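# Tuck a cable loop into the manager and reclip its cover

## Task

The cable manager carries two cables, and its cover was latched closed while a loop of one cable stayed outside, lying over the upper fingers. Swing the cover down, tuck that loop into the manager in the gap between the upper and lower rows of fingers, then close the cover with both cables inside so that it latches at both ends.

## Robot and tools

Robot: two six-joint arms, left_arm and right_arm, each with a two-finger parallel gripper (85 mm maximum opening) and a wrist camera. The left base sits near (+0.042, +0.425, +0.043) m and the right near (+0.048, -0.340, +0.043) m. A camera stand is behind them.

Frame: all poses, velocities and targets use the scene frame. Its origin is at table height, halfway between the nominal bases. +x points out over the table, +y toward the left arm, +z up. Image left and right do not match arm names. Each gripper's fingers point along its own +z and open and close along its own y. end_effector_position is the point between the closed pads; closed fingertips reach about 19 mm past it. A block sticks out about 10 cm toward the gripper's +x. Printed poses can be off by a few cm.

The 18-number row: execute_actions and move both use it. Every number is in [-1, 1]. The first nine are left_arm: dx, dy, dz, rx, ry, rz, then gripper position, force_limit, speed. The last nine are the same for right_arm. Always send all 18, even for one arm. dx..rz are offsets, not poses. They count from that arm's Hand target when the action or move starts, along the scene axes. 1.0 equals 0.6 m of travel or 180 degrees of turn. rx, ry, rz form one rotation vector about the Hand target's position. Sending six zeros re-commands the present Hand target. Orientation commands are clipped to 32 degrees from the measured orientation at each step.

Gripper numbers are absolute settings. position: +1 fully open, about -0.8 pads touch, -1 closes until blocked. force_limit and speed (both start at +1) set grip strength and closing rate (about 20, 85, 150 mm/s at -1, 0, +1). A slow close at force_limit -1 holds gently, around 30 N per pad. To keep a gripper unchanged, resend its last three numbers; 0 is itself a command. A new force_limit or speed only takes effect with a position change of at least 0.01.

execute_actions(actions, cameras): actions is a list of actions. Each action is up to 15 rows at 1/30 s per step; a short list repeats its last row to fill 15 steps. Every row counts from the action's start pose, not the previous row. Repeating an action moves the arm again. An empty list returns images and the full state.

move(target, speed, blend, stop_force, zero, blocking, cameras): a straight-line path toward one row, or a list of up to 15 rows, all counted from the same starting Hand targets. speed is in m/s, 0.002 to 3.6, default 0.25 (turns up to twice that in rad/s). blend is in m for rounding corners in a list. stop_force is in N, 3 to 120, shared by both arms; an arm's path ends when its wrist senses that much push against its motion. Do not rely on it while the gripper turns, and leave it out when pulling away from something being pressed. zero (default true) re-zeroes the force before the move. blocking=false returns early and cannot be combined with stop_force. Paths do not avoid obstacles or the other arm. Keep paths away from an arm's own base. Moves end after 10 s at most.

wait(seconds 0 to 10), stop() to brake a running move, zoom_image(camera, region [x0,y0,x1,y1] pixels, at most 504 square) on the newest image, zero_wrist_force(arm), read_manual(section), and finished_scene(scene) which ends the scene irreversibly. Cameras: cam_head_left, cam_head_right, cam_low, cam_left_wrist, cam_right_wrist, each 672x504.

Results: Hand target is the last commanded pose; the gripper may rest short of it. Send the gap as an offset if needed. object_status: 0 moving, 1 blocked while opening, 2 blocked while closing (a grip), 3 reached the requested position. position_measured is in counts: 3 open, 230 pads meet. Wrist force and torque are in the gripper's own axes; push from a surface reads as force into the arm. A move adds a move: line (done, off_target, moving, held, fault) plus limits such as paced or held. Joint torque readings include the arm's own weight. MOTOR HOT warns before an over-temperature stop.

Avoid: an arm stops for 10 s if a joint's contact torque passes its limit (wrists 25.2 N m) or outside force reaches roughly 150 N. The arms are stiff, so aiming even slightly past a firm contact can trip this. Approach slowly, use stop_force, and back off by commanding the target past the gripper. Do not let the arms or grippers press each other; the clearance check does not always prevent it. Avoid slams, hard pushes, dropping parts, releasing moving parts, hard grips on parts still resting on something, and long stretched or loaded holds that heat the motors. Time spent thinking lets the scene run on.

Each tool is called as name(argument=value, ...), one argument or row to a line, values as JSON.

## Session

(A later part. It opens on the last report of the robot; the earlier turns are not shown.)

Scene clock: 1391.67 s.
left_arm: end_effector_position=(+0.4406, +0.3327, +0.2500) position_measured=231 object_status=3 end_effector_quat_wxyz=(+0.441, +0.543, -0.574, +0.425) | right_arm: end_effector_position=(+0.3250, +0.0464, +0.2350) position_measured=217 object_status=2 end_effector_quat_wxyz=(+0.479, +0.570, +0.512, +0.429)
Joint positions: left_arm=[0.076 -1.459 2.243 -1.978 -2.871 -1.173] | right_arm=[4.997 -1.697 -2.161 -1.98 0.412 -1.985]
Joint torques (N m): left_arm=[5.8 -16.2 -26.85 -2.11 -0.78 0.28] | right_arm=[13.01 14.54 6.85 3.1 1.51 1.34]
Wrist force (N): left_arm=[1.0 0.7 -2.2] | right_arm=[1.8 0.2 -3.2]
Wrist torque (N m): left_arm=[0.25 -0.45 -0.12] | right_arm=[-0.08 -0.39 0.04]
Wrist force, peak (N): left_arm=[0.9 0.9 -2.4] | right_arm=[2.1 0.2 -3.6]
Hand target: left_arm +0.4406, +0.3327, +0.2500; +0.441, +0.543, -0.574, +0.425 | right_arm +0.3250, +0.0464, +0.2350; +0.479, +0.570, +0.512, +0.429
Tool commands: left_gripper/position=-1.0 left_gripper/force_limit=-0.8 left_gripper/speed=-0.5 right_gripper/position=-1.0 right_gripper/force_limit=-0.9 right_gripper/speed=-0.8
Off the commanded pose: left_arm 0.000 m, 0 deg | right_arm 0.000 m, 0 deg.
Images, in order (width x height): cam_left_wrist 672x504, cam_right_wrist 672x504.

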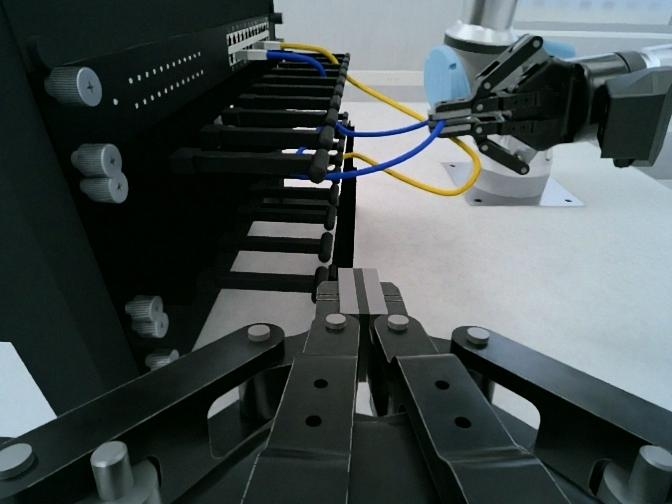

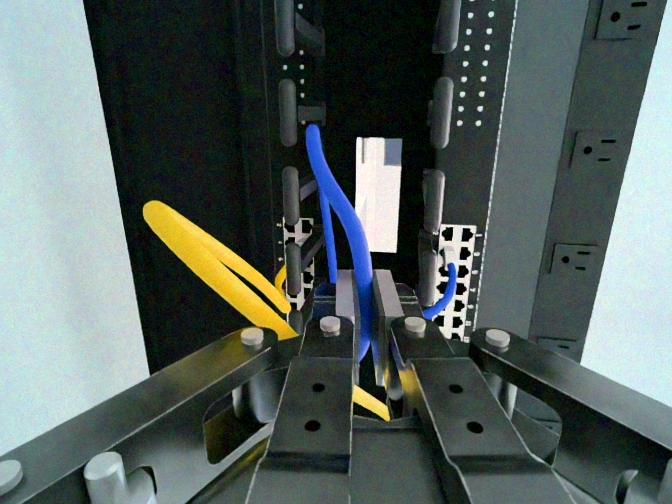

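move(
  target=[0,0,0,0,0,0,-1,-0.8,-0.5,0.0652,0.1083,-0.0250,0,0,0,-1,-0.9,-0.8],
  speed=0.08,
  stop_force=15,
  cameras=["cam_left_wrist","cam_right_wrist"],
)

zoom_image(
  camera="cam_left_wrist",
  region=[240, 0, 500, 220],
)

zoom_image(
  camera="cam_right_wrist",
  region=[240, 100, 480, 340],
)

Scene clock: 1445.23 s.
left_arm: end_effector_position=(+0.4406, +0.3327, +0.2500) position_measured=231 object_status=3 end_effector_quat_wxyz=(+0.441, +0.543, -0.574, +0.425) | right_arm: end_effector_position=(+0.3641, +0.1113, +0.2200) position_measured=217 object_status=2 end_effector_quat_wxyz=(+0.479, +0.570, +0.512, +0.429)
Joint positions: left_arm=[0.076 -1.459 2.243 -1.978 -2.871 -1.173] | right_arm=[4.876 -1.856 -2.033 -1.786 0.307 -2.158]
Joint torques (N m): left_arm=[5.48 -15.7 -26.63 -2.28 -0.71 0.25] | right_arm=[-13.41 21.59 29.62 4.03 -3.6 -1.43]
Wrist force (N): left_arm=[1.0 0.6 -2.3] | right_arm=[1.1 0.7 -3.4]
Wrist torque (N m): left_arm=[0.25 -0.45 -0.12] | right_arm=[-0.04 -0.37 0.19]
Wrist force, peak (N): left_arm=[0.7 0.9 -2.5] | right_arm=[2.2 0.2 -3.6]
Hand target: left_arm +0.4406, +0.3327, +0.2500; +0.441, +0.543, -0.574, +0.425 | right_arm +0.3641, +0.1113, +0.2200; +0.479, +0.570, +0.512, +0.429
Off the commanded pose: left_arm 0.000 m, 0 deg | right_arm 0.000 m, 0 deg.
move: done
Images, in order (width x height): cam_left_wrist 672x504, cam_right_wrist 672x504.

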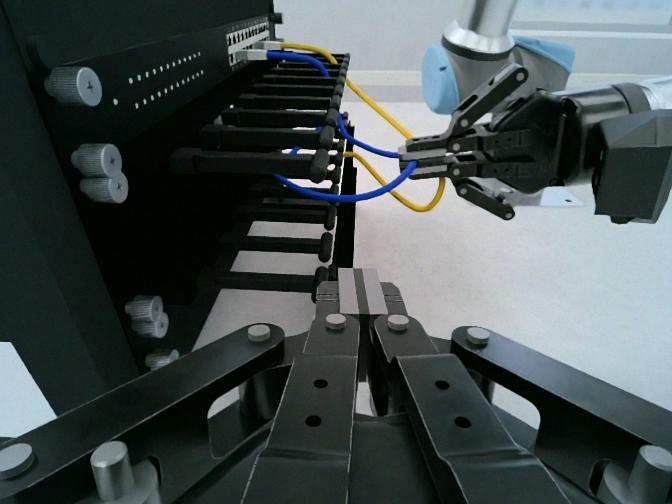

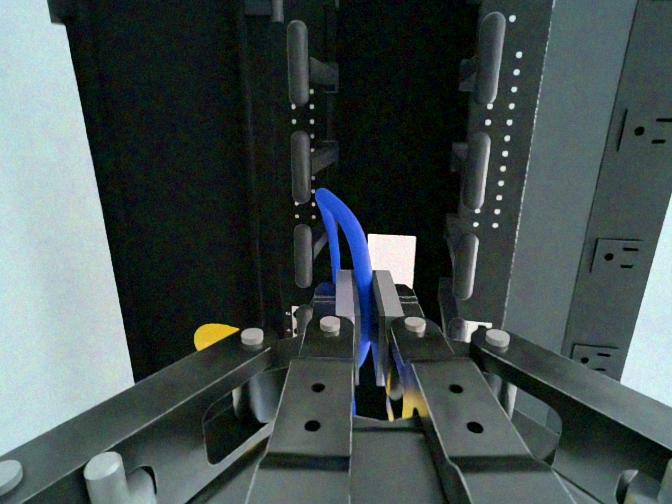

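Scaled by 1.938 from the camera's 672x504 image, which has a finer 960x720 frame.

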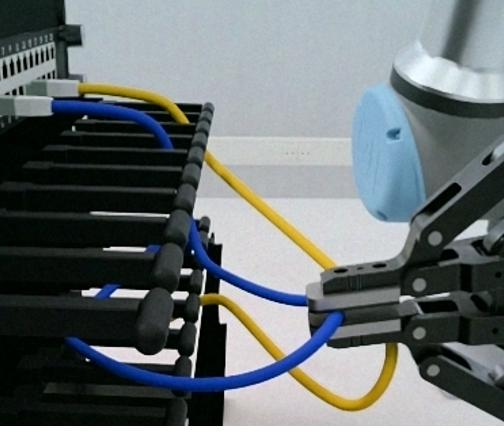

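Scaled by 2.100 from the camera's 672x504 image, which has a finer 960x720 frame.

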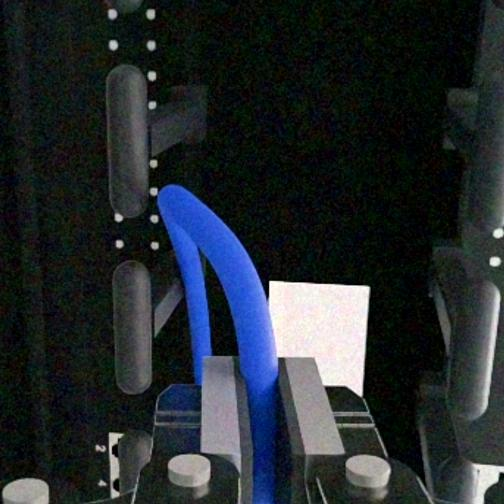

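move(
  target=[
    [0,0,0,0,0,0,-1,-0.8,-0.5,0.0764,0.0085,-0.0050,0,0,0,-1,-0.9,-0.8],
    [0,0,0,0,0,0,-1,-0.8,-0.5,0.1441,0.0145,-0.0050,0,0,0,-1,-0.9,-0.8],
  ],
  speed=0.05,
  blend=0.01,
  stop_force=12,
  cameras=["cam_left_wrist","cam_right_wrist"],
)

zoom_image(
  camera="cam_left_wrist",
  region=[200, 0, 460, 240],
)

zoom_image(
  camera="cam_right_wrist",
  region=[240, 100, 480, 340],
)

Scene clock: 1460.27 s.
left_arm: end_effector_position=(+0.4406, +0.3327, +0.2500) position_measured=231 object_status=3 end_effector_quat_wxyz=(+0.441, +0.543, -0.574, +0.425) | right_arm: end_effector_position=(+0.4506, +0.1200, +0.2170) position_measured=217 object_status=2 end_effector_quat_wxyz=(+0.479, +0.570, +0.512, +0.429)
Joint positions: left_arm=[0.076 -1.459 2.243 -1.978 -2.871 -1.173] | right_arm=[4.695 -1.934 -2.09 -1.083 0.188 -2.743]
Joint torques (N m): left_arm=[5.96 -15.73 -26.17 -2.37 -0.71 0.12] | right_arm=[-14.65 23.06 4.36 5.15 -2.85 -1.46]
Wrist force (N): left_arm=[0.8 0.6 -1.9] | right_arm=[1.2 1.2 -4.4]
Wrist torque (N m): left_arm=[0.24 -0.42 -0.11] | right_arm=[-0.03 -0.41 0.19]
Wrist force, peak (N): left_arm=[1.1 0.8 -2.4] | right_arm=[1.0 1.3 -4.8]
Hand target: left_arm +0.4406, +0.3327, +0.2500; +0.441, +0.543, -0.574, +0.425 | right_arm +0.4506, +0.1200, +0.2170; +0.479, +0.570, +0.512, +0.429
Off the commanded pose: left_arm 0.000 m, 0 deg | right_arm 0.000 m, 0 deg.
move: done
Images, in order (width x height): cam_left_wrist 672x504, cam_right_wrist 672x504.

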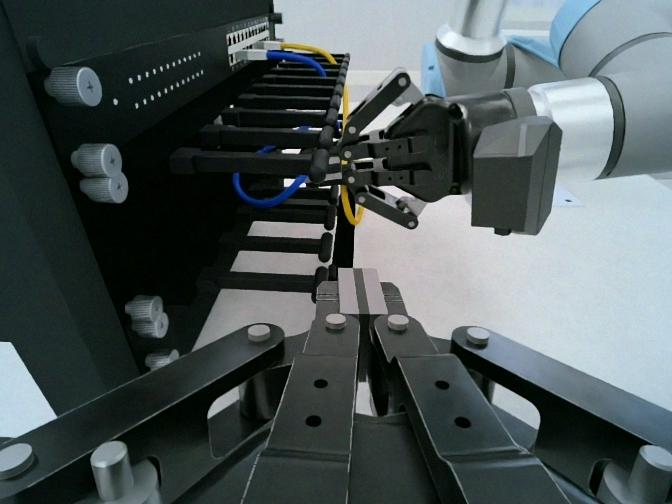

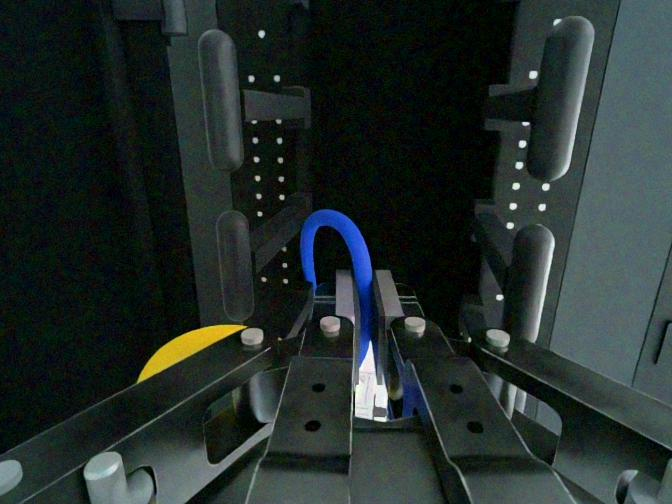

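Scaled by 1.938 from the camera's 672x504 image, which has a finer 960x720 frame.

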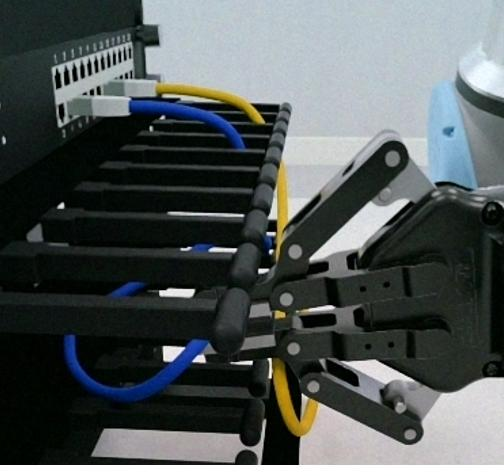

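Scaled by 2.100 from the camera's 672x504 image, which has a finer 960x720 frame.

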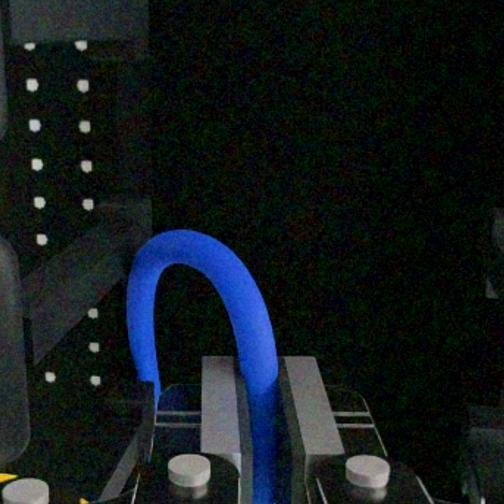

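move(
  target=[0,0,0,0,0,0,-1,-0.8,-0.5,0.0070,0.0326,0,0,0,0,-1,-0.9,-0.8],
  speed=0.05,
  stop_force=10,
  cameras=["cam_left_wrist","cam_right_wrist"],
)

zoom_image(
  camera="cam_left_wrist",
  region=[200, 0, 460, 240],
)

Scene clock: 1471.87 s.
left_arm: end_effector_position=(+0.4406, +0.3327, +0.2500) position_measured=231 object_status=3 end_effector_quat_wxyz=(+0.441, +0.543, -0.574, +0.425) | right_arm: end_effector_position=(+0.4548, +0.1396, +0.2170) position_measured=217 object_status=2 end_effector_quat_wxyz=(+0.479, +0.570, +0.512, +0.429)
Joint positions: left_arm=[0.076 -1.459 2.243 -1.978 -2.871 -1.173] | right_arm=[4.688 -1.973 -2.038 -1.062 0.186 -2.777]
Joint torques (N m): left_arm=[5.62 -15.15 -27.16 -2.36 -0.64 0.03] | right_arm=[-13.32 25.56 27.98 5.31 -4.69 -1.27]
Wrist force (N): left_arm=[0.9 0.7 -2.0] | right_arm=[1.2 0.5 -3.5]
Wrist torque (N m): left_arm=[0.27 -0.44 -0.11] | right_arm=[-0.06 -0.46 0.19]
Wrist force, peak (N): left_arm=[1.1 0.9 -2.3] | right_arm=[1.3 1.4 -4.8]
Hand target: left_arm +0.4406, +0.3327, +0.2500; +0.441, +0.543, -0.574, +0.425 | right_arm +0.4548, +0.1396, +0.2170; +0.479, +0.570, +0.512, +0.429
Off the commanded pose: left_arm 0.000 m, 0 deg | right_arm 0.000 m, 0 deg.
move: done
Images, in order (width x height): cam_left_wrist 672x504, cam_right_wrist 672x504.

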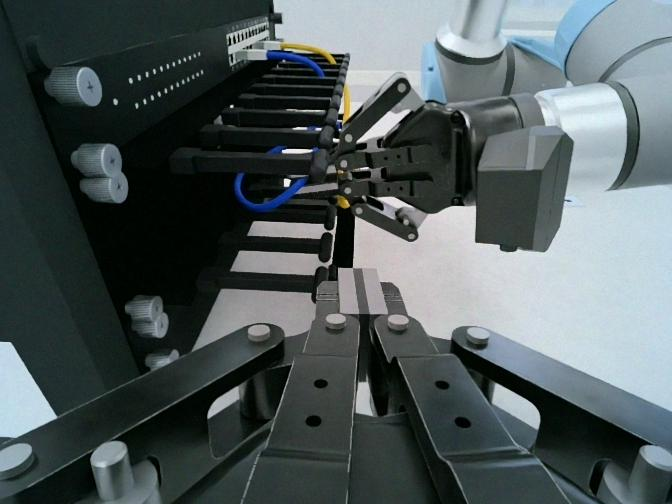

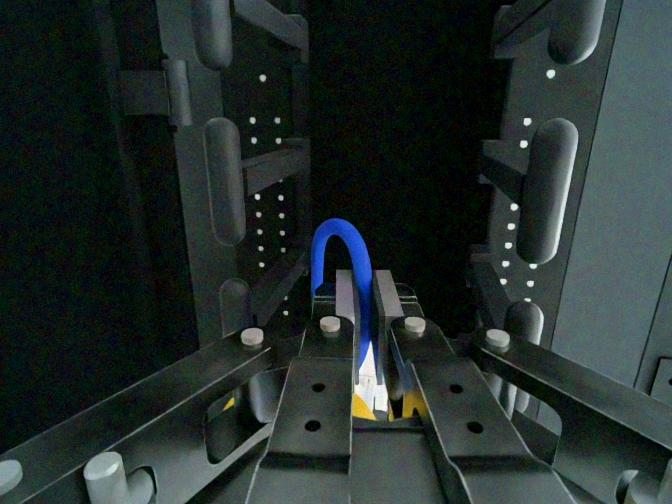

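Scaled by 1.938 from the camera's 672x504 image, which has a finer 960x720 frame.

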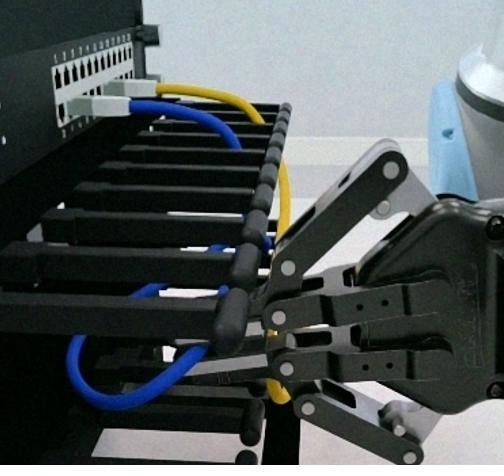

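move(
  target=[0,0,0,0,0,0,-1,-0.8,-0.5,0.0036,0.0331,0,0,0,0,-1,-0.9,-0.8],
  speed=0.05,
  stop_force=7,
  cameras=["cam_left_wrist"],
)

zoom_image(
  camera="cam_left_wrist",
  region=[200, 0, 460, 240],
)

Scene clock: 1481.40 s.
left_arm: end_effector_position=(+0.4406, +0.3327, +0.2500) position_measured=231 object_status=3 end_effector_quat_wxyz=(+0.441, +0.543, -0.574, +0.425) | right_arm: end_effector_position=(+0.4569, +0.1595, +0.2170) position_measured=217 object_status=2 end_effector_quat_wxyz=(+0.479, +0.570, +0.512, +0.429)
Joint positions: left_arm=[0.076 -1.459 2.243 -1.978 -2.871 -1.173] | right_arm=[4.685 -2.009 -1.982 -1.069 0.185 -2.79]
Joint torques (N m): left_arm=[5.56 -16.12 -26.71 -2.32 -0.71 0.11] | right_arm=[-13.06 28.67 28.67 -0.15 -4.63 -1.15]
Wrist force (N): left_arm=[1.0 0.7 -1.9] | right_arm=[0.1 0.7 -3.2]
Wrist torque (N m): left_arm=[0.26 -0.46 -0.12] | right_arm=[-0.01 -0.38 0.18]
Wrist force, peak (N): left_arm=[1.1 0.8 -2.3] | right_arm=[0.9 0.7 -3.9]
Hand target: left_arm +0.4406, +0.3327, +0.2500; +0.441, +0.543, -0.574, +0.425 | right_arm +0.4569, +0.1595, +0.2170; +0.479, +0.570, +0.512, +0.429
Off the commanded pose: left_arm 0.000 m, 0 deg | right_arm 0.000 m, 0 deg.
move: done
Images, in order (width x height): cam_left_wrist 672x504.

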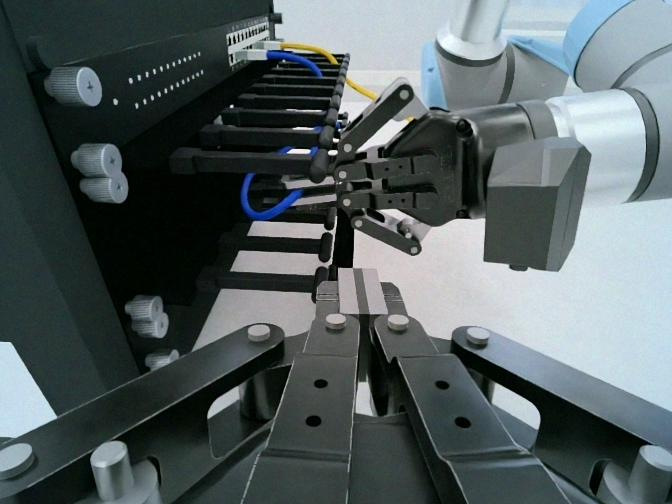

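Scaled by 1.938 from the camera's 672x504 image, which has a finer 960x720 frame.

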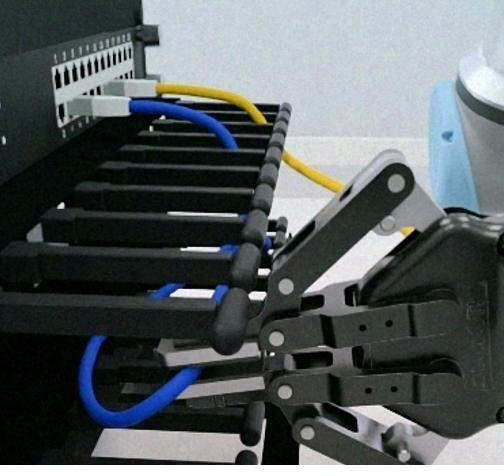

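move(
  target=[0,0,0,0,0,0,-1,-0.8,-0.5,0.0018,0.0166,0,0,0,0,-1,-0.9,-0.8],
  speed=0.05,
  stop_force=6,
)

move(
  target=[0,0,0,0,0,0,-1,-0.8,-0.5,0,0,0,0,0,0,-0.3,-0.9,-0.8],
  cameras=["cam_left_wrist", "cam_right_wrist"],
)

zoom_image(
  camera="cam_left_wrist",
  region=[200, 0, 460, 240],
)

Scene clock: 1495.83 s.
left_arm: end_effector_position=(+0.4406, +0.3327, +0.2500) position_measured=231 object_status=3 end_effector_quat_wxyz=(+0.441, +0.543, -0.574, +0.425) | right_arm: end_effector_position=(+0.4580, +0.1694, +0.2170) position_measured=217 object_status=2 end_effector_quat_wxyz=(+0.479, +0.570, +0.512, +0.429)
Joint positions: left_arm=[0.076 -1.459 2.243 -1.978 -2.871 -1.173] | right_arm=[4.684 -2.027 -1.953 -1.074 0.184 -2.796]
Joint torques (N m): left_arm=[5.48 -16.19 -26.02 -2.22 -0.8 -0.01] | right_arm=[-10.99 28.62 30.2 0.21 -4.26 -1.09]
Wrist force (N): left_arm=[0.6 0.6 -2.1] | right_arm=[-0.6 0.5 -3.0]
Wrist torque (N m): left_arm=[0.24 -0.39 -0.12] | right_arm=[-0.02 -0.39 0.17]
Wrist force, peak (N): left_arm=[1.1 1.0 -2.3] | right_arm=[0.2 0.6 -3.6]
Hand target: left_arm +0.4406, +0.3327, +0.2500; +0.441, +0.543, -0.574, +0.425 | right_arm +0.4580, +0.1694, +0.2170; +0.479, +0.570, +0.512, +0.429
Off the commanded pose: left_arm 0.000 m, 0 deg | right_arm 0.000 m, 0 deg.
move: done

Scene clock: 1496.70 s.
left_arm: end_effector_position=(+0.4406, +0.3327, +0.2500) position_measured=231 object_status=3 end_effector_quat_wxyz=(+0.441, +0.543, -0.574, +0.425) | right_arm: end_effector_position=(+0.4580, +0.1694, +0.2170) position_measured=167 object_status=0 end_effector_quat_wxyz=(+0.479, +0.570, +0.512, +0.429)
Joint positions: left_arm=[0.076 -1.459 2.243 -1.978 -2.871 -1.173] | right_arm=[4.684 -2.027 -1.953 -1.074 0.184 -2.796]
Joint torques (N m): left_arm=[5.32 -16.33 -26.59 -2.51 -0.76 -0.04] | right_arm=[-13.82 30.64 28.07 0.11 -3.84 -0.98]
Wrist force (N): left_arm=[1.0 0.7 -1.9] | right_arm=[1.0 0.5 -3.4]
Wrist torque (N m): left_arm=[0.26 -0.46 -0.11] | right_arm=[0.00 -0.37 0.21]
Wrist force, peak (N): left_arm=[1.1 0.7 -2.3] | right_arm=[1.0 0.8 -3.8]
Hand target: left_arm +0.4406, +0.3327, +0.2500; +0.441, +0.543, -0.574, +0.425 | right_arm +0.4580, +0.1694, +0.2170; +0.479, +0.570, +0.512, +0.429
Off the commanded pose: left_arm 0.000 m, 0 deg | right_arm 0.000 m, 0 deg.
move: done
Images, in order (width x height): cam_left_wrist 672x504, cam_right_wrist 672x504.

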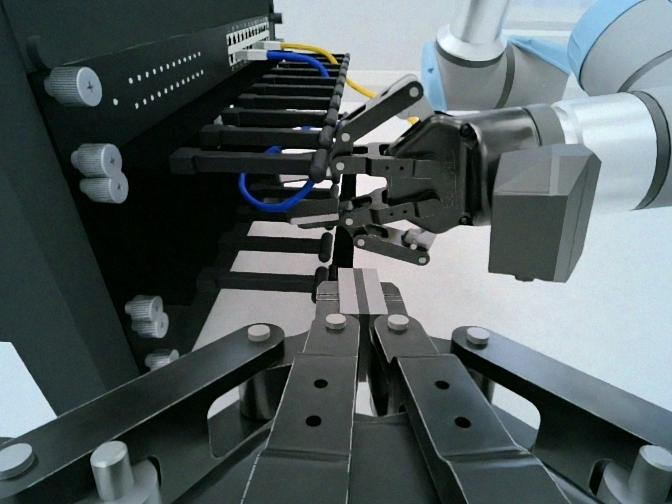

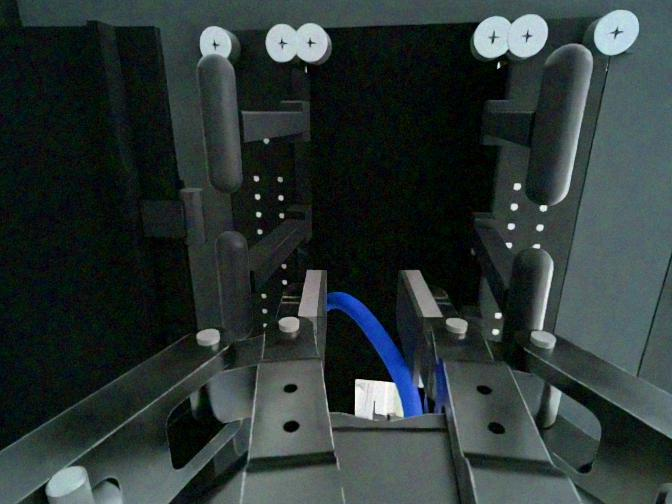

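Scaled by 1.938 from the camera's 672x504 image, which has a finer 960x720 frame.

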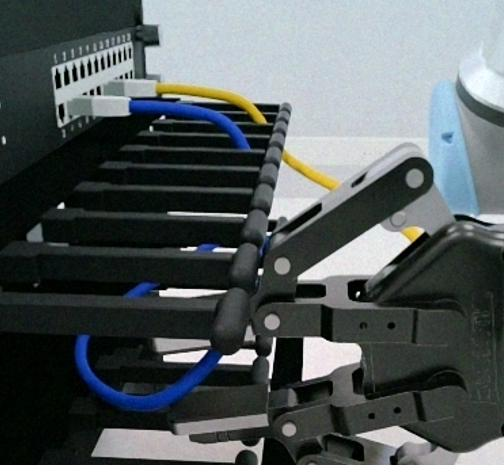

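move(
  target=[0,0,0,0,0,0,-1,-0.8,-0.5,-0.2320,0.0252,0,0,0,0,-0.3,-0.9,-0.8],
  speed=0.06,
  stop_force=6,
  cameras=["cam_left_wrist", "cam_right_wrist", "cam_low"],
)

zoom_image(
  camera="cam_left_wrist",
  region=[200, 0, 460, 240],
)

zoom_image(
  camera="cam_low",
  region=[220, 140, 460, 340],
)

Scene clock: 1509.37 s.
left_arm: end_effector_position=(+0.4406, +0.3327, +0.2500) position_measured=231 object_status=3 end_effector_quat_wxyz=(+0.441, +0.543, -0.574, +0.425) | right_arm: end_effector_position=(+0.3188, +0.1845, +0.2170) position_measured=167 object_status=3 end_effector_quat_wxyz=(+0.479, +0.570, +0.512, +0.429)
Joint positions: left_arm=[0.076 -1.459 2.243 -1.978 -2.871 -1.173] | right_arm=[4.94 -2.004 -1.803 -1.964 0.361 -2.055]
Joint torques (N m): left_arm=[5.95 -15.97 -26.82 -2.47 -0.66 0.02] | right_arm=[13.82 28.76 30.93 -1.92 1.55 1.66]
Wrist force (N): left_arm=[0.9 0.5 -1.9] | right_arm=[1.2 0.2 -3.2]
Wrist torque (N m): left_arm=[0.22 -0.44 -0.12] | right_arm=[-0.03 -0.40 0.04]
Wrist force, peak (N): left_arm=[1.1 0.8 -2.5] | right_arm=[1.3 0.1 -4.0]
Hand target: left_arm +0.4406, +0.3327, +0.2500; +0.441, +0.543, -0.574, +0.425 | right_arm +0.3188, +0.1845, +0.2170; +0.479, +0.570, +0.512, +0.429
Off the commanded pose: left_arm 0.000 m, 0 deg | right_arm 0.000 m, 0 deg.
move: done
Images, in order (width x height): cam_low 672x504, cam_left_wrist 672x504, cam_right_wrist 672x504.

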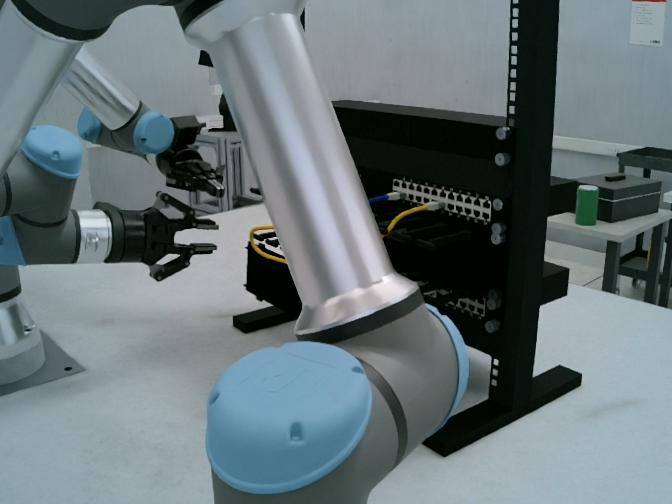

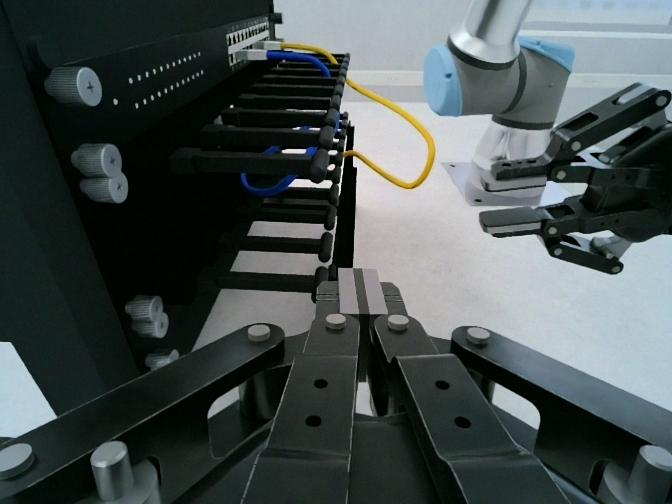

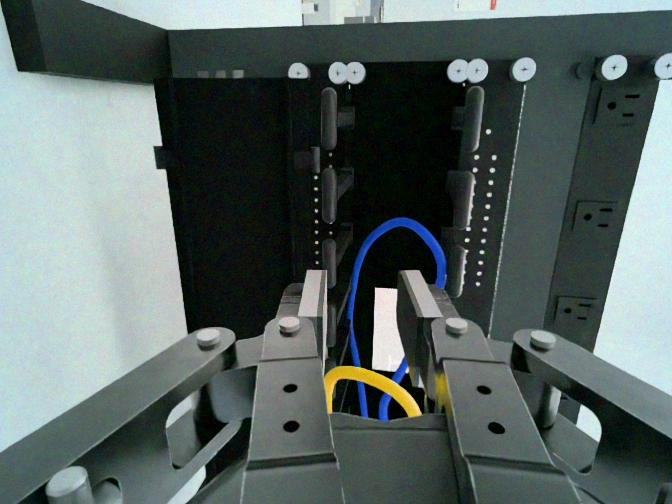

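Scaled by 1.938 from the camera's 672x504 image, which has a finer 960x720 frame.

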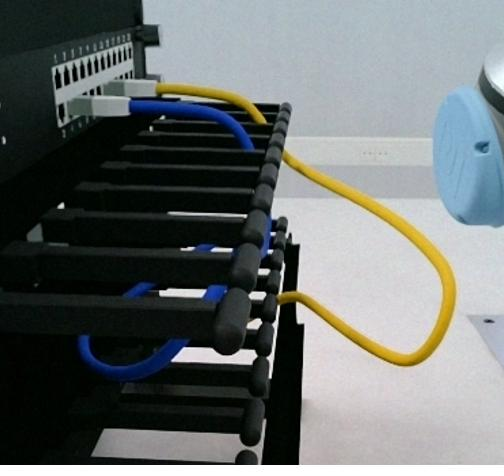

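Scaled by 2.100 from the camera's 672x504 image, which has a finer 960x720 frame.

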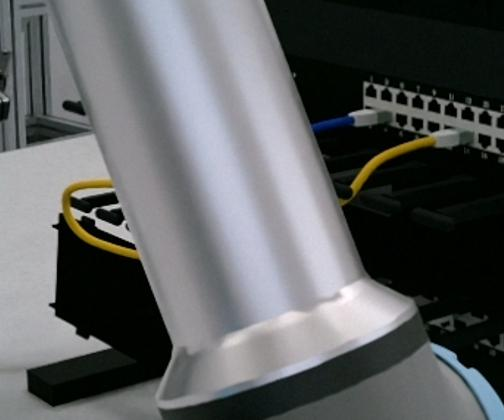

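move(
  target=[0,0,0,0,0,0,-1,-0.8,-0.5,-0.0901,-0.1042,0.0300,0,0,0,-0.2,-0.9,-0.8],
  speed=0.15,
  cameras=["cam_left_wrist", "cam_right_wrist"],
)

zoom_image(
  camera="cam_left_wrist",
  region=[300, 30, 480, 220],
)

zoom_image(
  camera="cam_right_wrist",
  region=[200, 160, 500, 440],
)

Scene clock: 1553.97 s.
left_arm: end_effector_position=(+0.4406, +0.3327, +0.2500) position_measured=231 object_status=3 end_effector_quat_wxyz=(+0.441, +0.543, -0.574, +0.425) | right_arm: end_effector_position=(+0.2648, +0.1221, +0.2350) position_measured=154 object_status=3 end_effector_quat_wxyz=(+0.479, +0.570, +0.512, +0.429)
Joint positions: left_arm=[0.076 -1.459 2.243 -1.978 -2.871 -1.173] | right_arm=[5.077 -1.868 -1.93 -2.105 0.485 -1.911]
Joint torques (N m): left_arm=[5.24 -15.95 -27.1 -2.49 -0.72 0.14] | right_arm=[13.29 43.04 7.74 -2.47 2.11 1.37]
Wrist force (N): left_arm=[0.8 0.7 -2.0] | right_arm=[1.3 0.2 -3.5]
Wrist torque (N m): left_arm=[0.26 -0.41 -0.12] | right_arm=[-0.03 -0.39 0.02]
Wrist force, peak (N): left_arm=[0.9 0.5 -2.5] | right_arm=[0.4 0.4 -4.2]
Hand target: left_arm +0.4406, +0.3327, +0.2500; +0.441, +0.543, -0.574, +0.425 | right_arm +0.2648, +0.1220, +0.2350; +0.479, +0.570, +0.512, +0.429
Off the commanded pose: left_arm 0.000 m, 0 deg | right_arm 0.000 m, 0 deg.
move: done
Images, in order (width x height): cam_left_wrist 672x504, cam_right_wrist 672x504.

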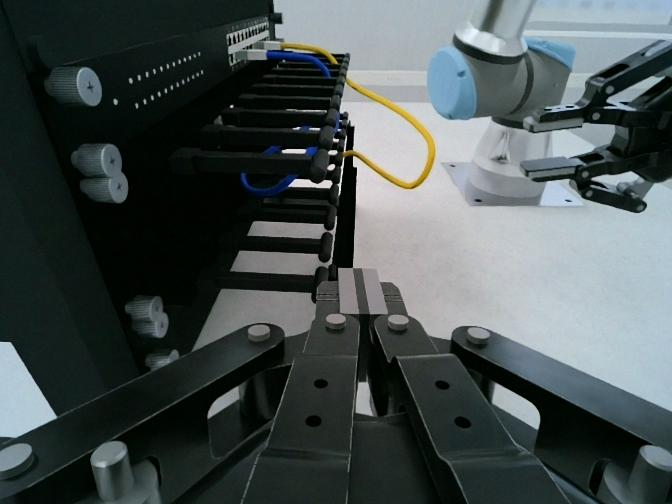

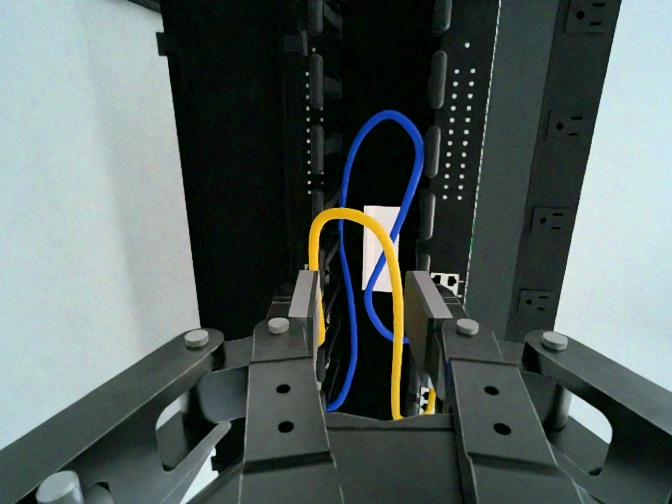

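Scaled by 2.653 from the camera's 672x504 image, which has a finer 960x720 frame.

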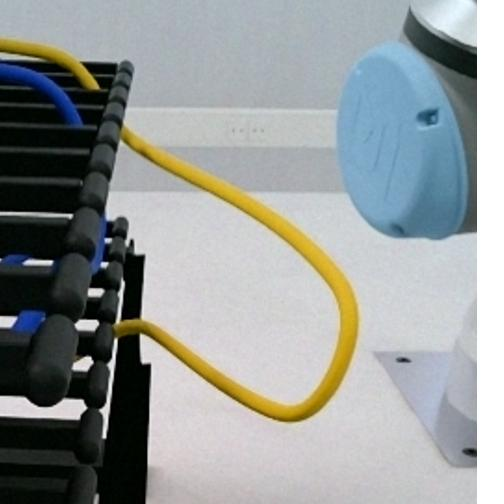

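Scaled by 1.680 from the camera's 672x504 image, which has a finer 960x720 frame.

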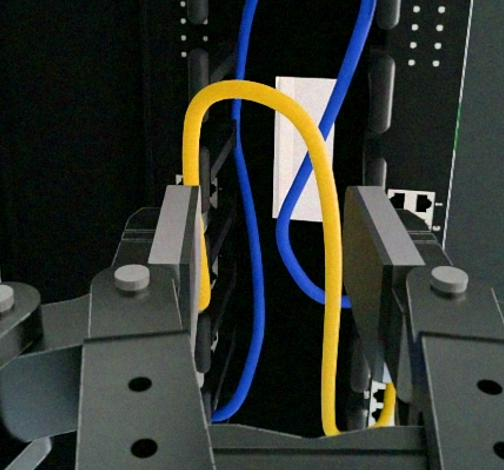

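move(
  target=[
    [0,0,0,0,0,0,-1,-0.8,-0.5,0.0918,-0.0805,0.0167,0,0,0,-0.2,-0.9,-0.8],
    [0,0,0,0,0,0,-1,-0.8,-0.5,0.1847,-0.0905,0.0150,0,0,0,-0.2,-0.9,-0.8],
  ],
  speed=[0.12,0.05],
  stop_force=6,
  cameras=["cam_left_wrist", "cam_right_wrist"],
)

zoom_image(
  camera="cam_left_wrist",
  region=[300, 30, 480, 220],
)

zoom_image(
  camera="cam_right_wrist",
  region=[200, 160, 500, 440],
)

Scene clock: 1591.77 s.
left_arm: end_effector_position=(+0.4406, +0.3327, +0.2500) position_measured=231 object_status=3 end_effector_quat_wxyz=(+0.441, +0.543, -0.574, +0.425) | right_arm: end_effector_position=(+0.3756, +0.0677, +0.2440) position_measured=154 object_status=3 end_effector_quat_wxyz=(+0.479, +0.570, +0.512, +0.429)
Joint positions: left_arm=[0.076 -1.459 2.243 -1.978 -2.871 -1.173] | right_arm=[4.865 -1.724 -2.129 -1.8 0.298 -2.181]
Joint torques (N m): left_arm=[5.69 -16.42 -26.96 -2.72 -0.81 -0.04] | right_arm=[-13.15 36.94 6.85 3.96 -3.77 -1.28]
Wrist force (N): left_arm=[0.6 0.8 -2.0] | right_arm=[1.3 0.3 -3.1]
Wrist torque (N m): left_arm=[0.27 -0.39 -0.12] | right_arm=[-0.02 -0.40 0.21]
Wrist force, peak (N): left_arm=[1.0 0.9 -2.3] | right_arm=[1.9 0.3 -4.1]
Hand target: left_arm +0.4406, +0.3327, +0.2500; +0.441, +0.543, -0.574, +0.425 | right_arm +0.3756, +0.0677, +0.2440; +0.479, +0.570, +0.512, +0.429
Off the commanded pose: left_arm 0.000 m, 0 deg | right_arm 0.000 m, 0 deg.
move: done
Images, in order (width x height): cam_left_wrist 672x504, cam_right_wrist 672x504.

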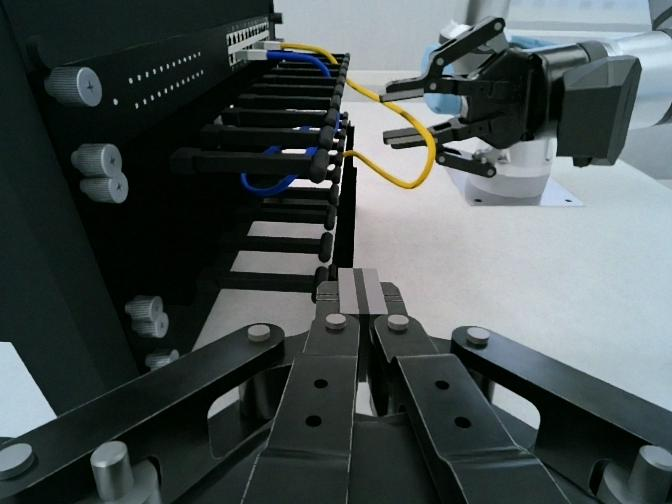

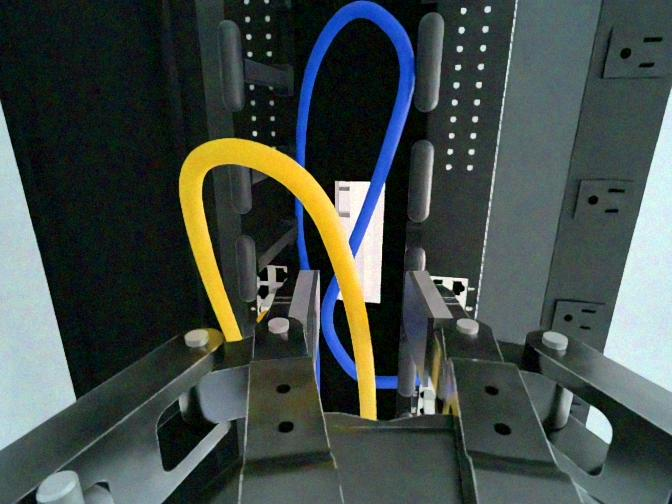

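Scaled by 2.653 from the camera's 672x504 image, which has a finer 960x720 frame.

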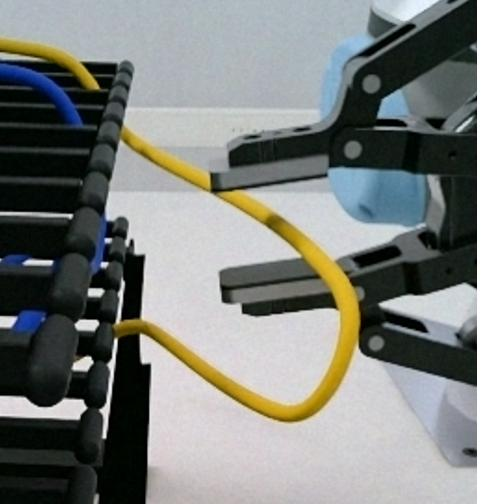

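Scaled by 1.680 from the camera's 672x504 image, which has a finer 960x720 frame.

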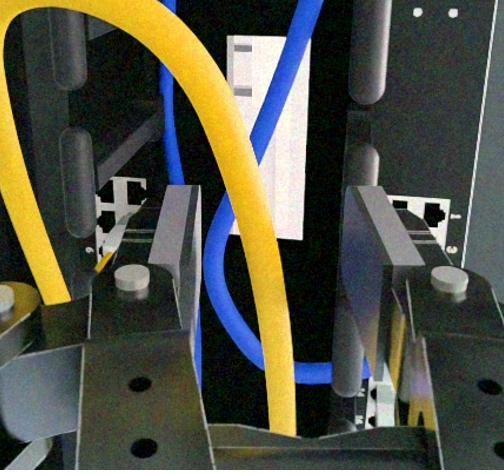

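move(
  target=[0,0,0,0,0,0,-1,-0.8,-0.5,0,0,0,0,0,0,-1,-0.9,-0.8],
  cameras=["cam_left_wrist", "cam_right_wrist"],
)

zoom_image(
  camera="cam_left_wrist",
  region=[300, 30, 480, 220],
)

Scene clock: 1596.73 s.
left_arm: end_effector_position=(+0.4406, +0.3327, +0.2500) position_measured=231 object_status=3 end_effector_quat_wxyz=(+0.441, +0.543, -0.574, +0.425) | right_arm: end_effector_position=(+0.3756, +0.0677, +0.2440) position_measured=218 object_status=2 end_effector_quat_wxyz=(+0.479, +0.570, +0.512, +0.429)
Joint positions: left_arm=[0.076 -1.459 2.243 -1.978 -2.871 -1.173] | right_arm=[4.865 -1.724 -2.129 -1.8 0.298 -2.181]
Joint torques (N m): left_arm=[5.21 -16.74 -26.7 -2.65 -0.7 -0.14] | right_arm=[-11.83 36.35 8.13 3.92 -3.7 -1.04]
Wrist force (N): left_arm=[1.1 0.6 -2.0] | right_arm=[0.5 0.1 -2.6]
Wrist torque (N m): left_arm=[0.24 -0.47 -0.12] | right_arm=[-0.06 -0.34 0.18]
Wrist force, peak (N): left_arm=[1.0 1.0 -2.3] | right_arm=[1.1 0.3 -3.4]
Hand target: left_arm +0.4406, +0.3327, +0.2500; +0.441, +0.543, -0.574, +0.425 | right_arm +0.3756, +0.0677, +0.2440; +0.479, +0.570, +0.512, +0.429
Off the commanded pose: left_arm 0.000 m, 0 deg | right_arm 0.000 m, 0 deg.
move: done
Images, in order (width x height): cam_left_wrist 672x504, cam_right_wrist 672x504.

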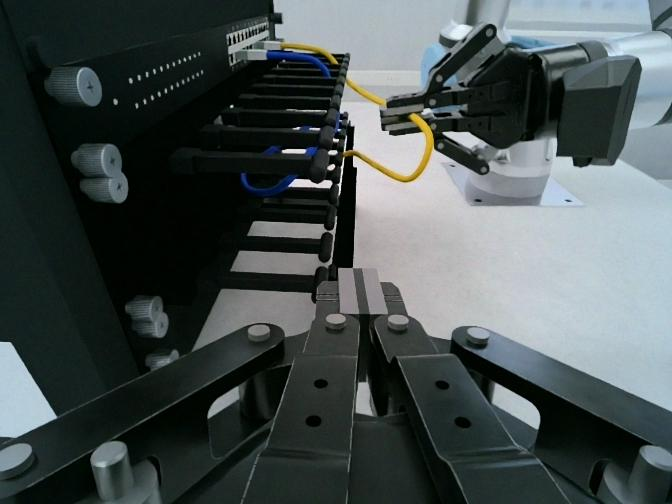

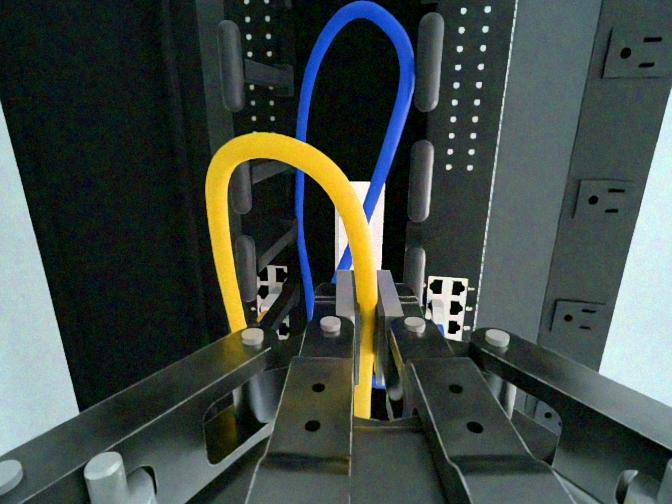

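Scaled by 2.653 from the camera's 672x504 image, which has a finer 960x720 frame.

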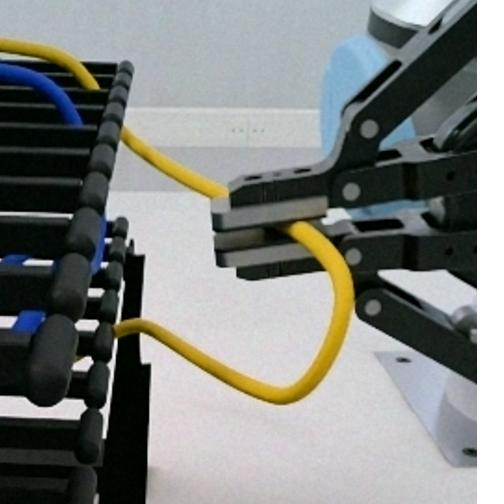

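move(
  target=[
    [0,0,0,0,0,0,-1,-0.8,-0.5,0.0333,0.0131,-0.0367,0,0,0,-1,-0.9,-0.8],
    [0,0,0,0,0,0,-1,-0.8,-0.5,0.1207,0.0154,-0.0450,0,0,0,-1,-0.9,-0.8],
  ],
  speed=0.06,
  blend=0.008,
  stop_force=12,
  cameras=["cam_left_wrist", "cam_right_wrist"],
)

zoom_image(
  camera="cam_left_wrist",
  region=[200, 0, 460, 240],
)

Scene clock: 1615.33 s.
left_arm: end_effector_position=(+0.4406, +0.3327, +0.2500) position_measured=231 object_status=3 end_effector_quat_wxyz=(+0.441, +0.543, -0.574, +0.425) | right_arm: end_effector_position=(+0.4480, +0.0770, +0.2170) position_measured=218 object_status=2 end_effector_quat_wxyz=(+0.479, +0.570, +0.512, +0.429)
Joint positions: left_arm=[0.076 -1.459 2.243 -1.978 -2.871 -1.173] | right_arm=[4.697 -1.856 -2.206 -1.056 0.189 -2.731]
Joint torques (N m): left_arm=[5.64 -16.3 -27.16 -2.55 -0.76 0.02] | right_arm=[-11.05 18.61 6.04 5.6 0.13 -1.1]
Wrist force (N): left_arm=[1.1 0.8 -2.3] | right_arm=[-5.1 1.4 -4.2]
Wrist torque (N m): left_arm=[0.27 -0.47 -0.11] | right_arm=[-0.06 -0.24 0.17]
Wrist force, peak (N): left_arm=[1.1 0.7 -2.5] | right_arm=[-5.5 1.8 -4.6]
Hand target: left_arm +0.4406, +0.3327, +0.2500; +0.441, +0.543, -0.574, +0.425 | right_arm +0.4480, +0.0770, +0.2170; +0.479, +0.570, +0.512, +0.429
Off the commanded pose: left_arm 0.000 m, 0 deg | right_arm 0.000 m, 0 deg.
move: done
Images, in order (width x height): cam_left_wrist 672x504, cam_right_wrist 672x504.

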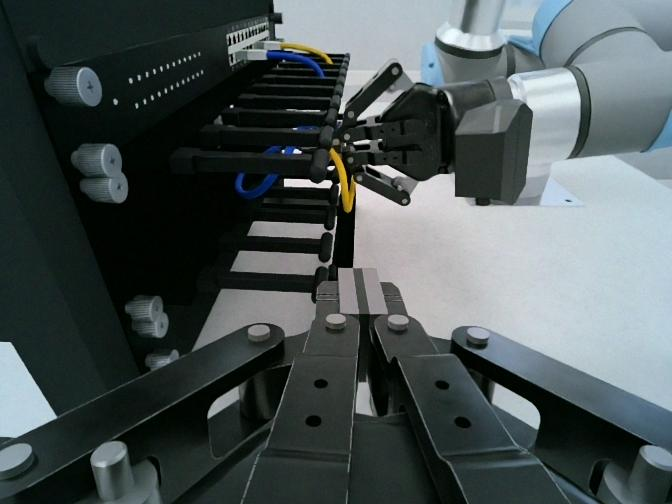

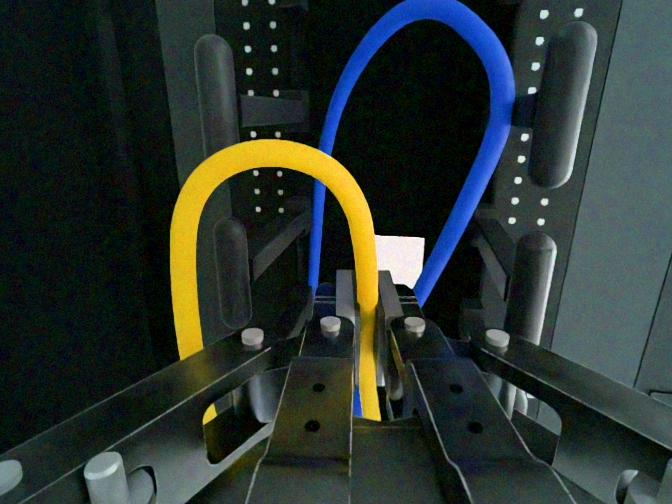

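Scaled by 1.938 from the camera's 672x504 image, which has a finer 960x720 frame.

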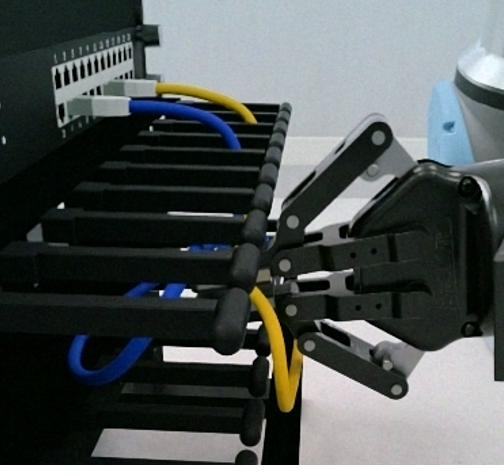

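move(
  target=[0,0,0,0,0,0,-1,-0.8,-0.5,0,0,0,0,0,0,-0.35,-0.9,-0.8],
  cameras=["cam_left_wrist", "cam_right_wrist"],
)

zoom_image(
  camera="cam_left_wrist",
  region=[200, 0, 460, 240],
)

Scene clock: 1645.30 s.
left_arm: end_effector_position=(+0.4406, +0.3327, +0.2500) position_measured=231 object_status=3 end_effector_quat_wxyz=(+0.441, +0.543, -0.574, +0.425) | right_arm: end_effector_position=(+0.4480, +0.0770, +0.2170) position_measured=173 object_status=0 end_effector_quat_wxyz=(+0.479, +0.570, +0.512, +0.429)
Joint positions: left_arm=[0.076 -1.459 2.243 -1.978 -2.871 -1.173] | right_arm=[4.697 -1.856 -2.206 -1.056 0.189 -2.731]
Joint torques (N m): left_arm=[5.15 -16.02 -26.76 -2.58 -0.73 -0.24] | right_arm=[-12.15 23.13 5.7 3.84 -0.03 -1.32]
Wrist force (N): left_arm=[1.0 0.6 -1.9] | right_arm=[1.6 0.1 -3.5]
Wrist torque (N m): left_arm=[0.24 -0.45 -0.12] | right_arm=[-0.02 -0.44 0.22]
Wrist force, peak (N): left_arm=[1.2 0.7 -2.4] | right_arm=[-5.3 1.6 -4.6]
Hand target: left_arm +0.4406, +0.3327, +0.2500; +0.441, +0.543, -0.574, +0.425 | right_arm +0.4480, +0.0770, +0.2170; +0.479, +0.570, +0.512, +0.429
Off the commanded pose: left_arm 0.000 m, 0 deg | right_arm 0.000 m, 0 deg.
move: done
Images, in order (width x height): cam_left_wrist 672x504, cam_right_wrist 672x504.

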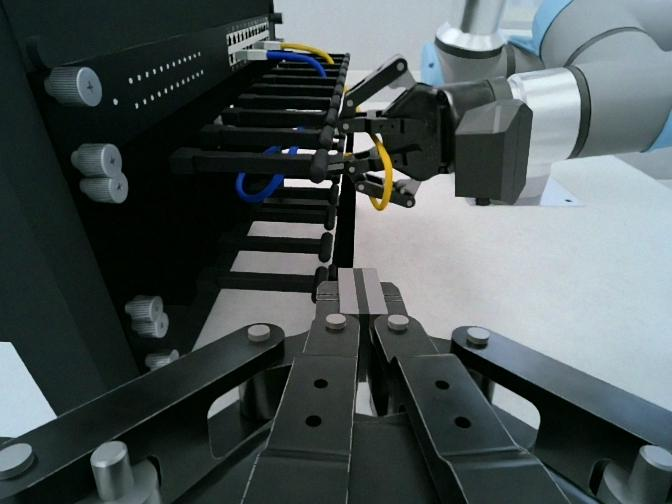

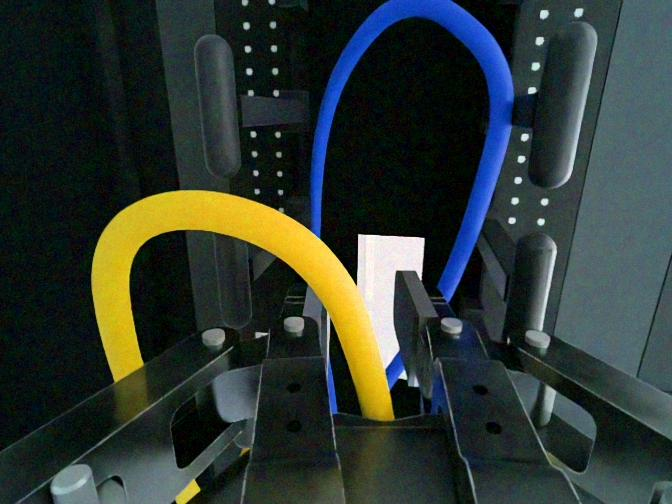

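Scaled by 1.938 from the camera's 672x504 image, which has a finer 960x720 frame.

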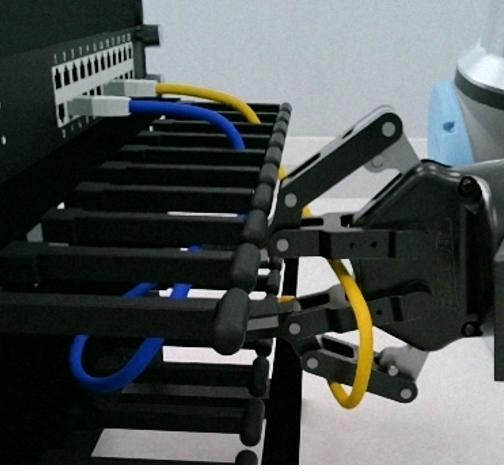

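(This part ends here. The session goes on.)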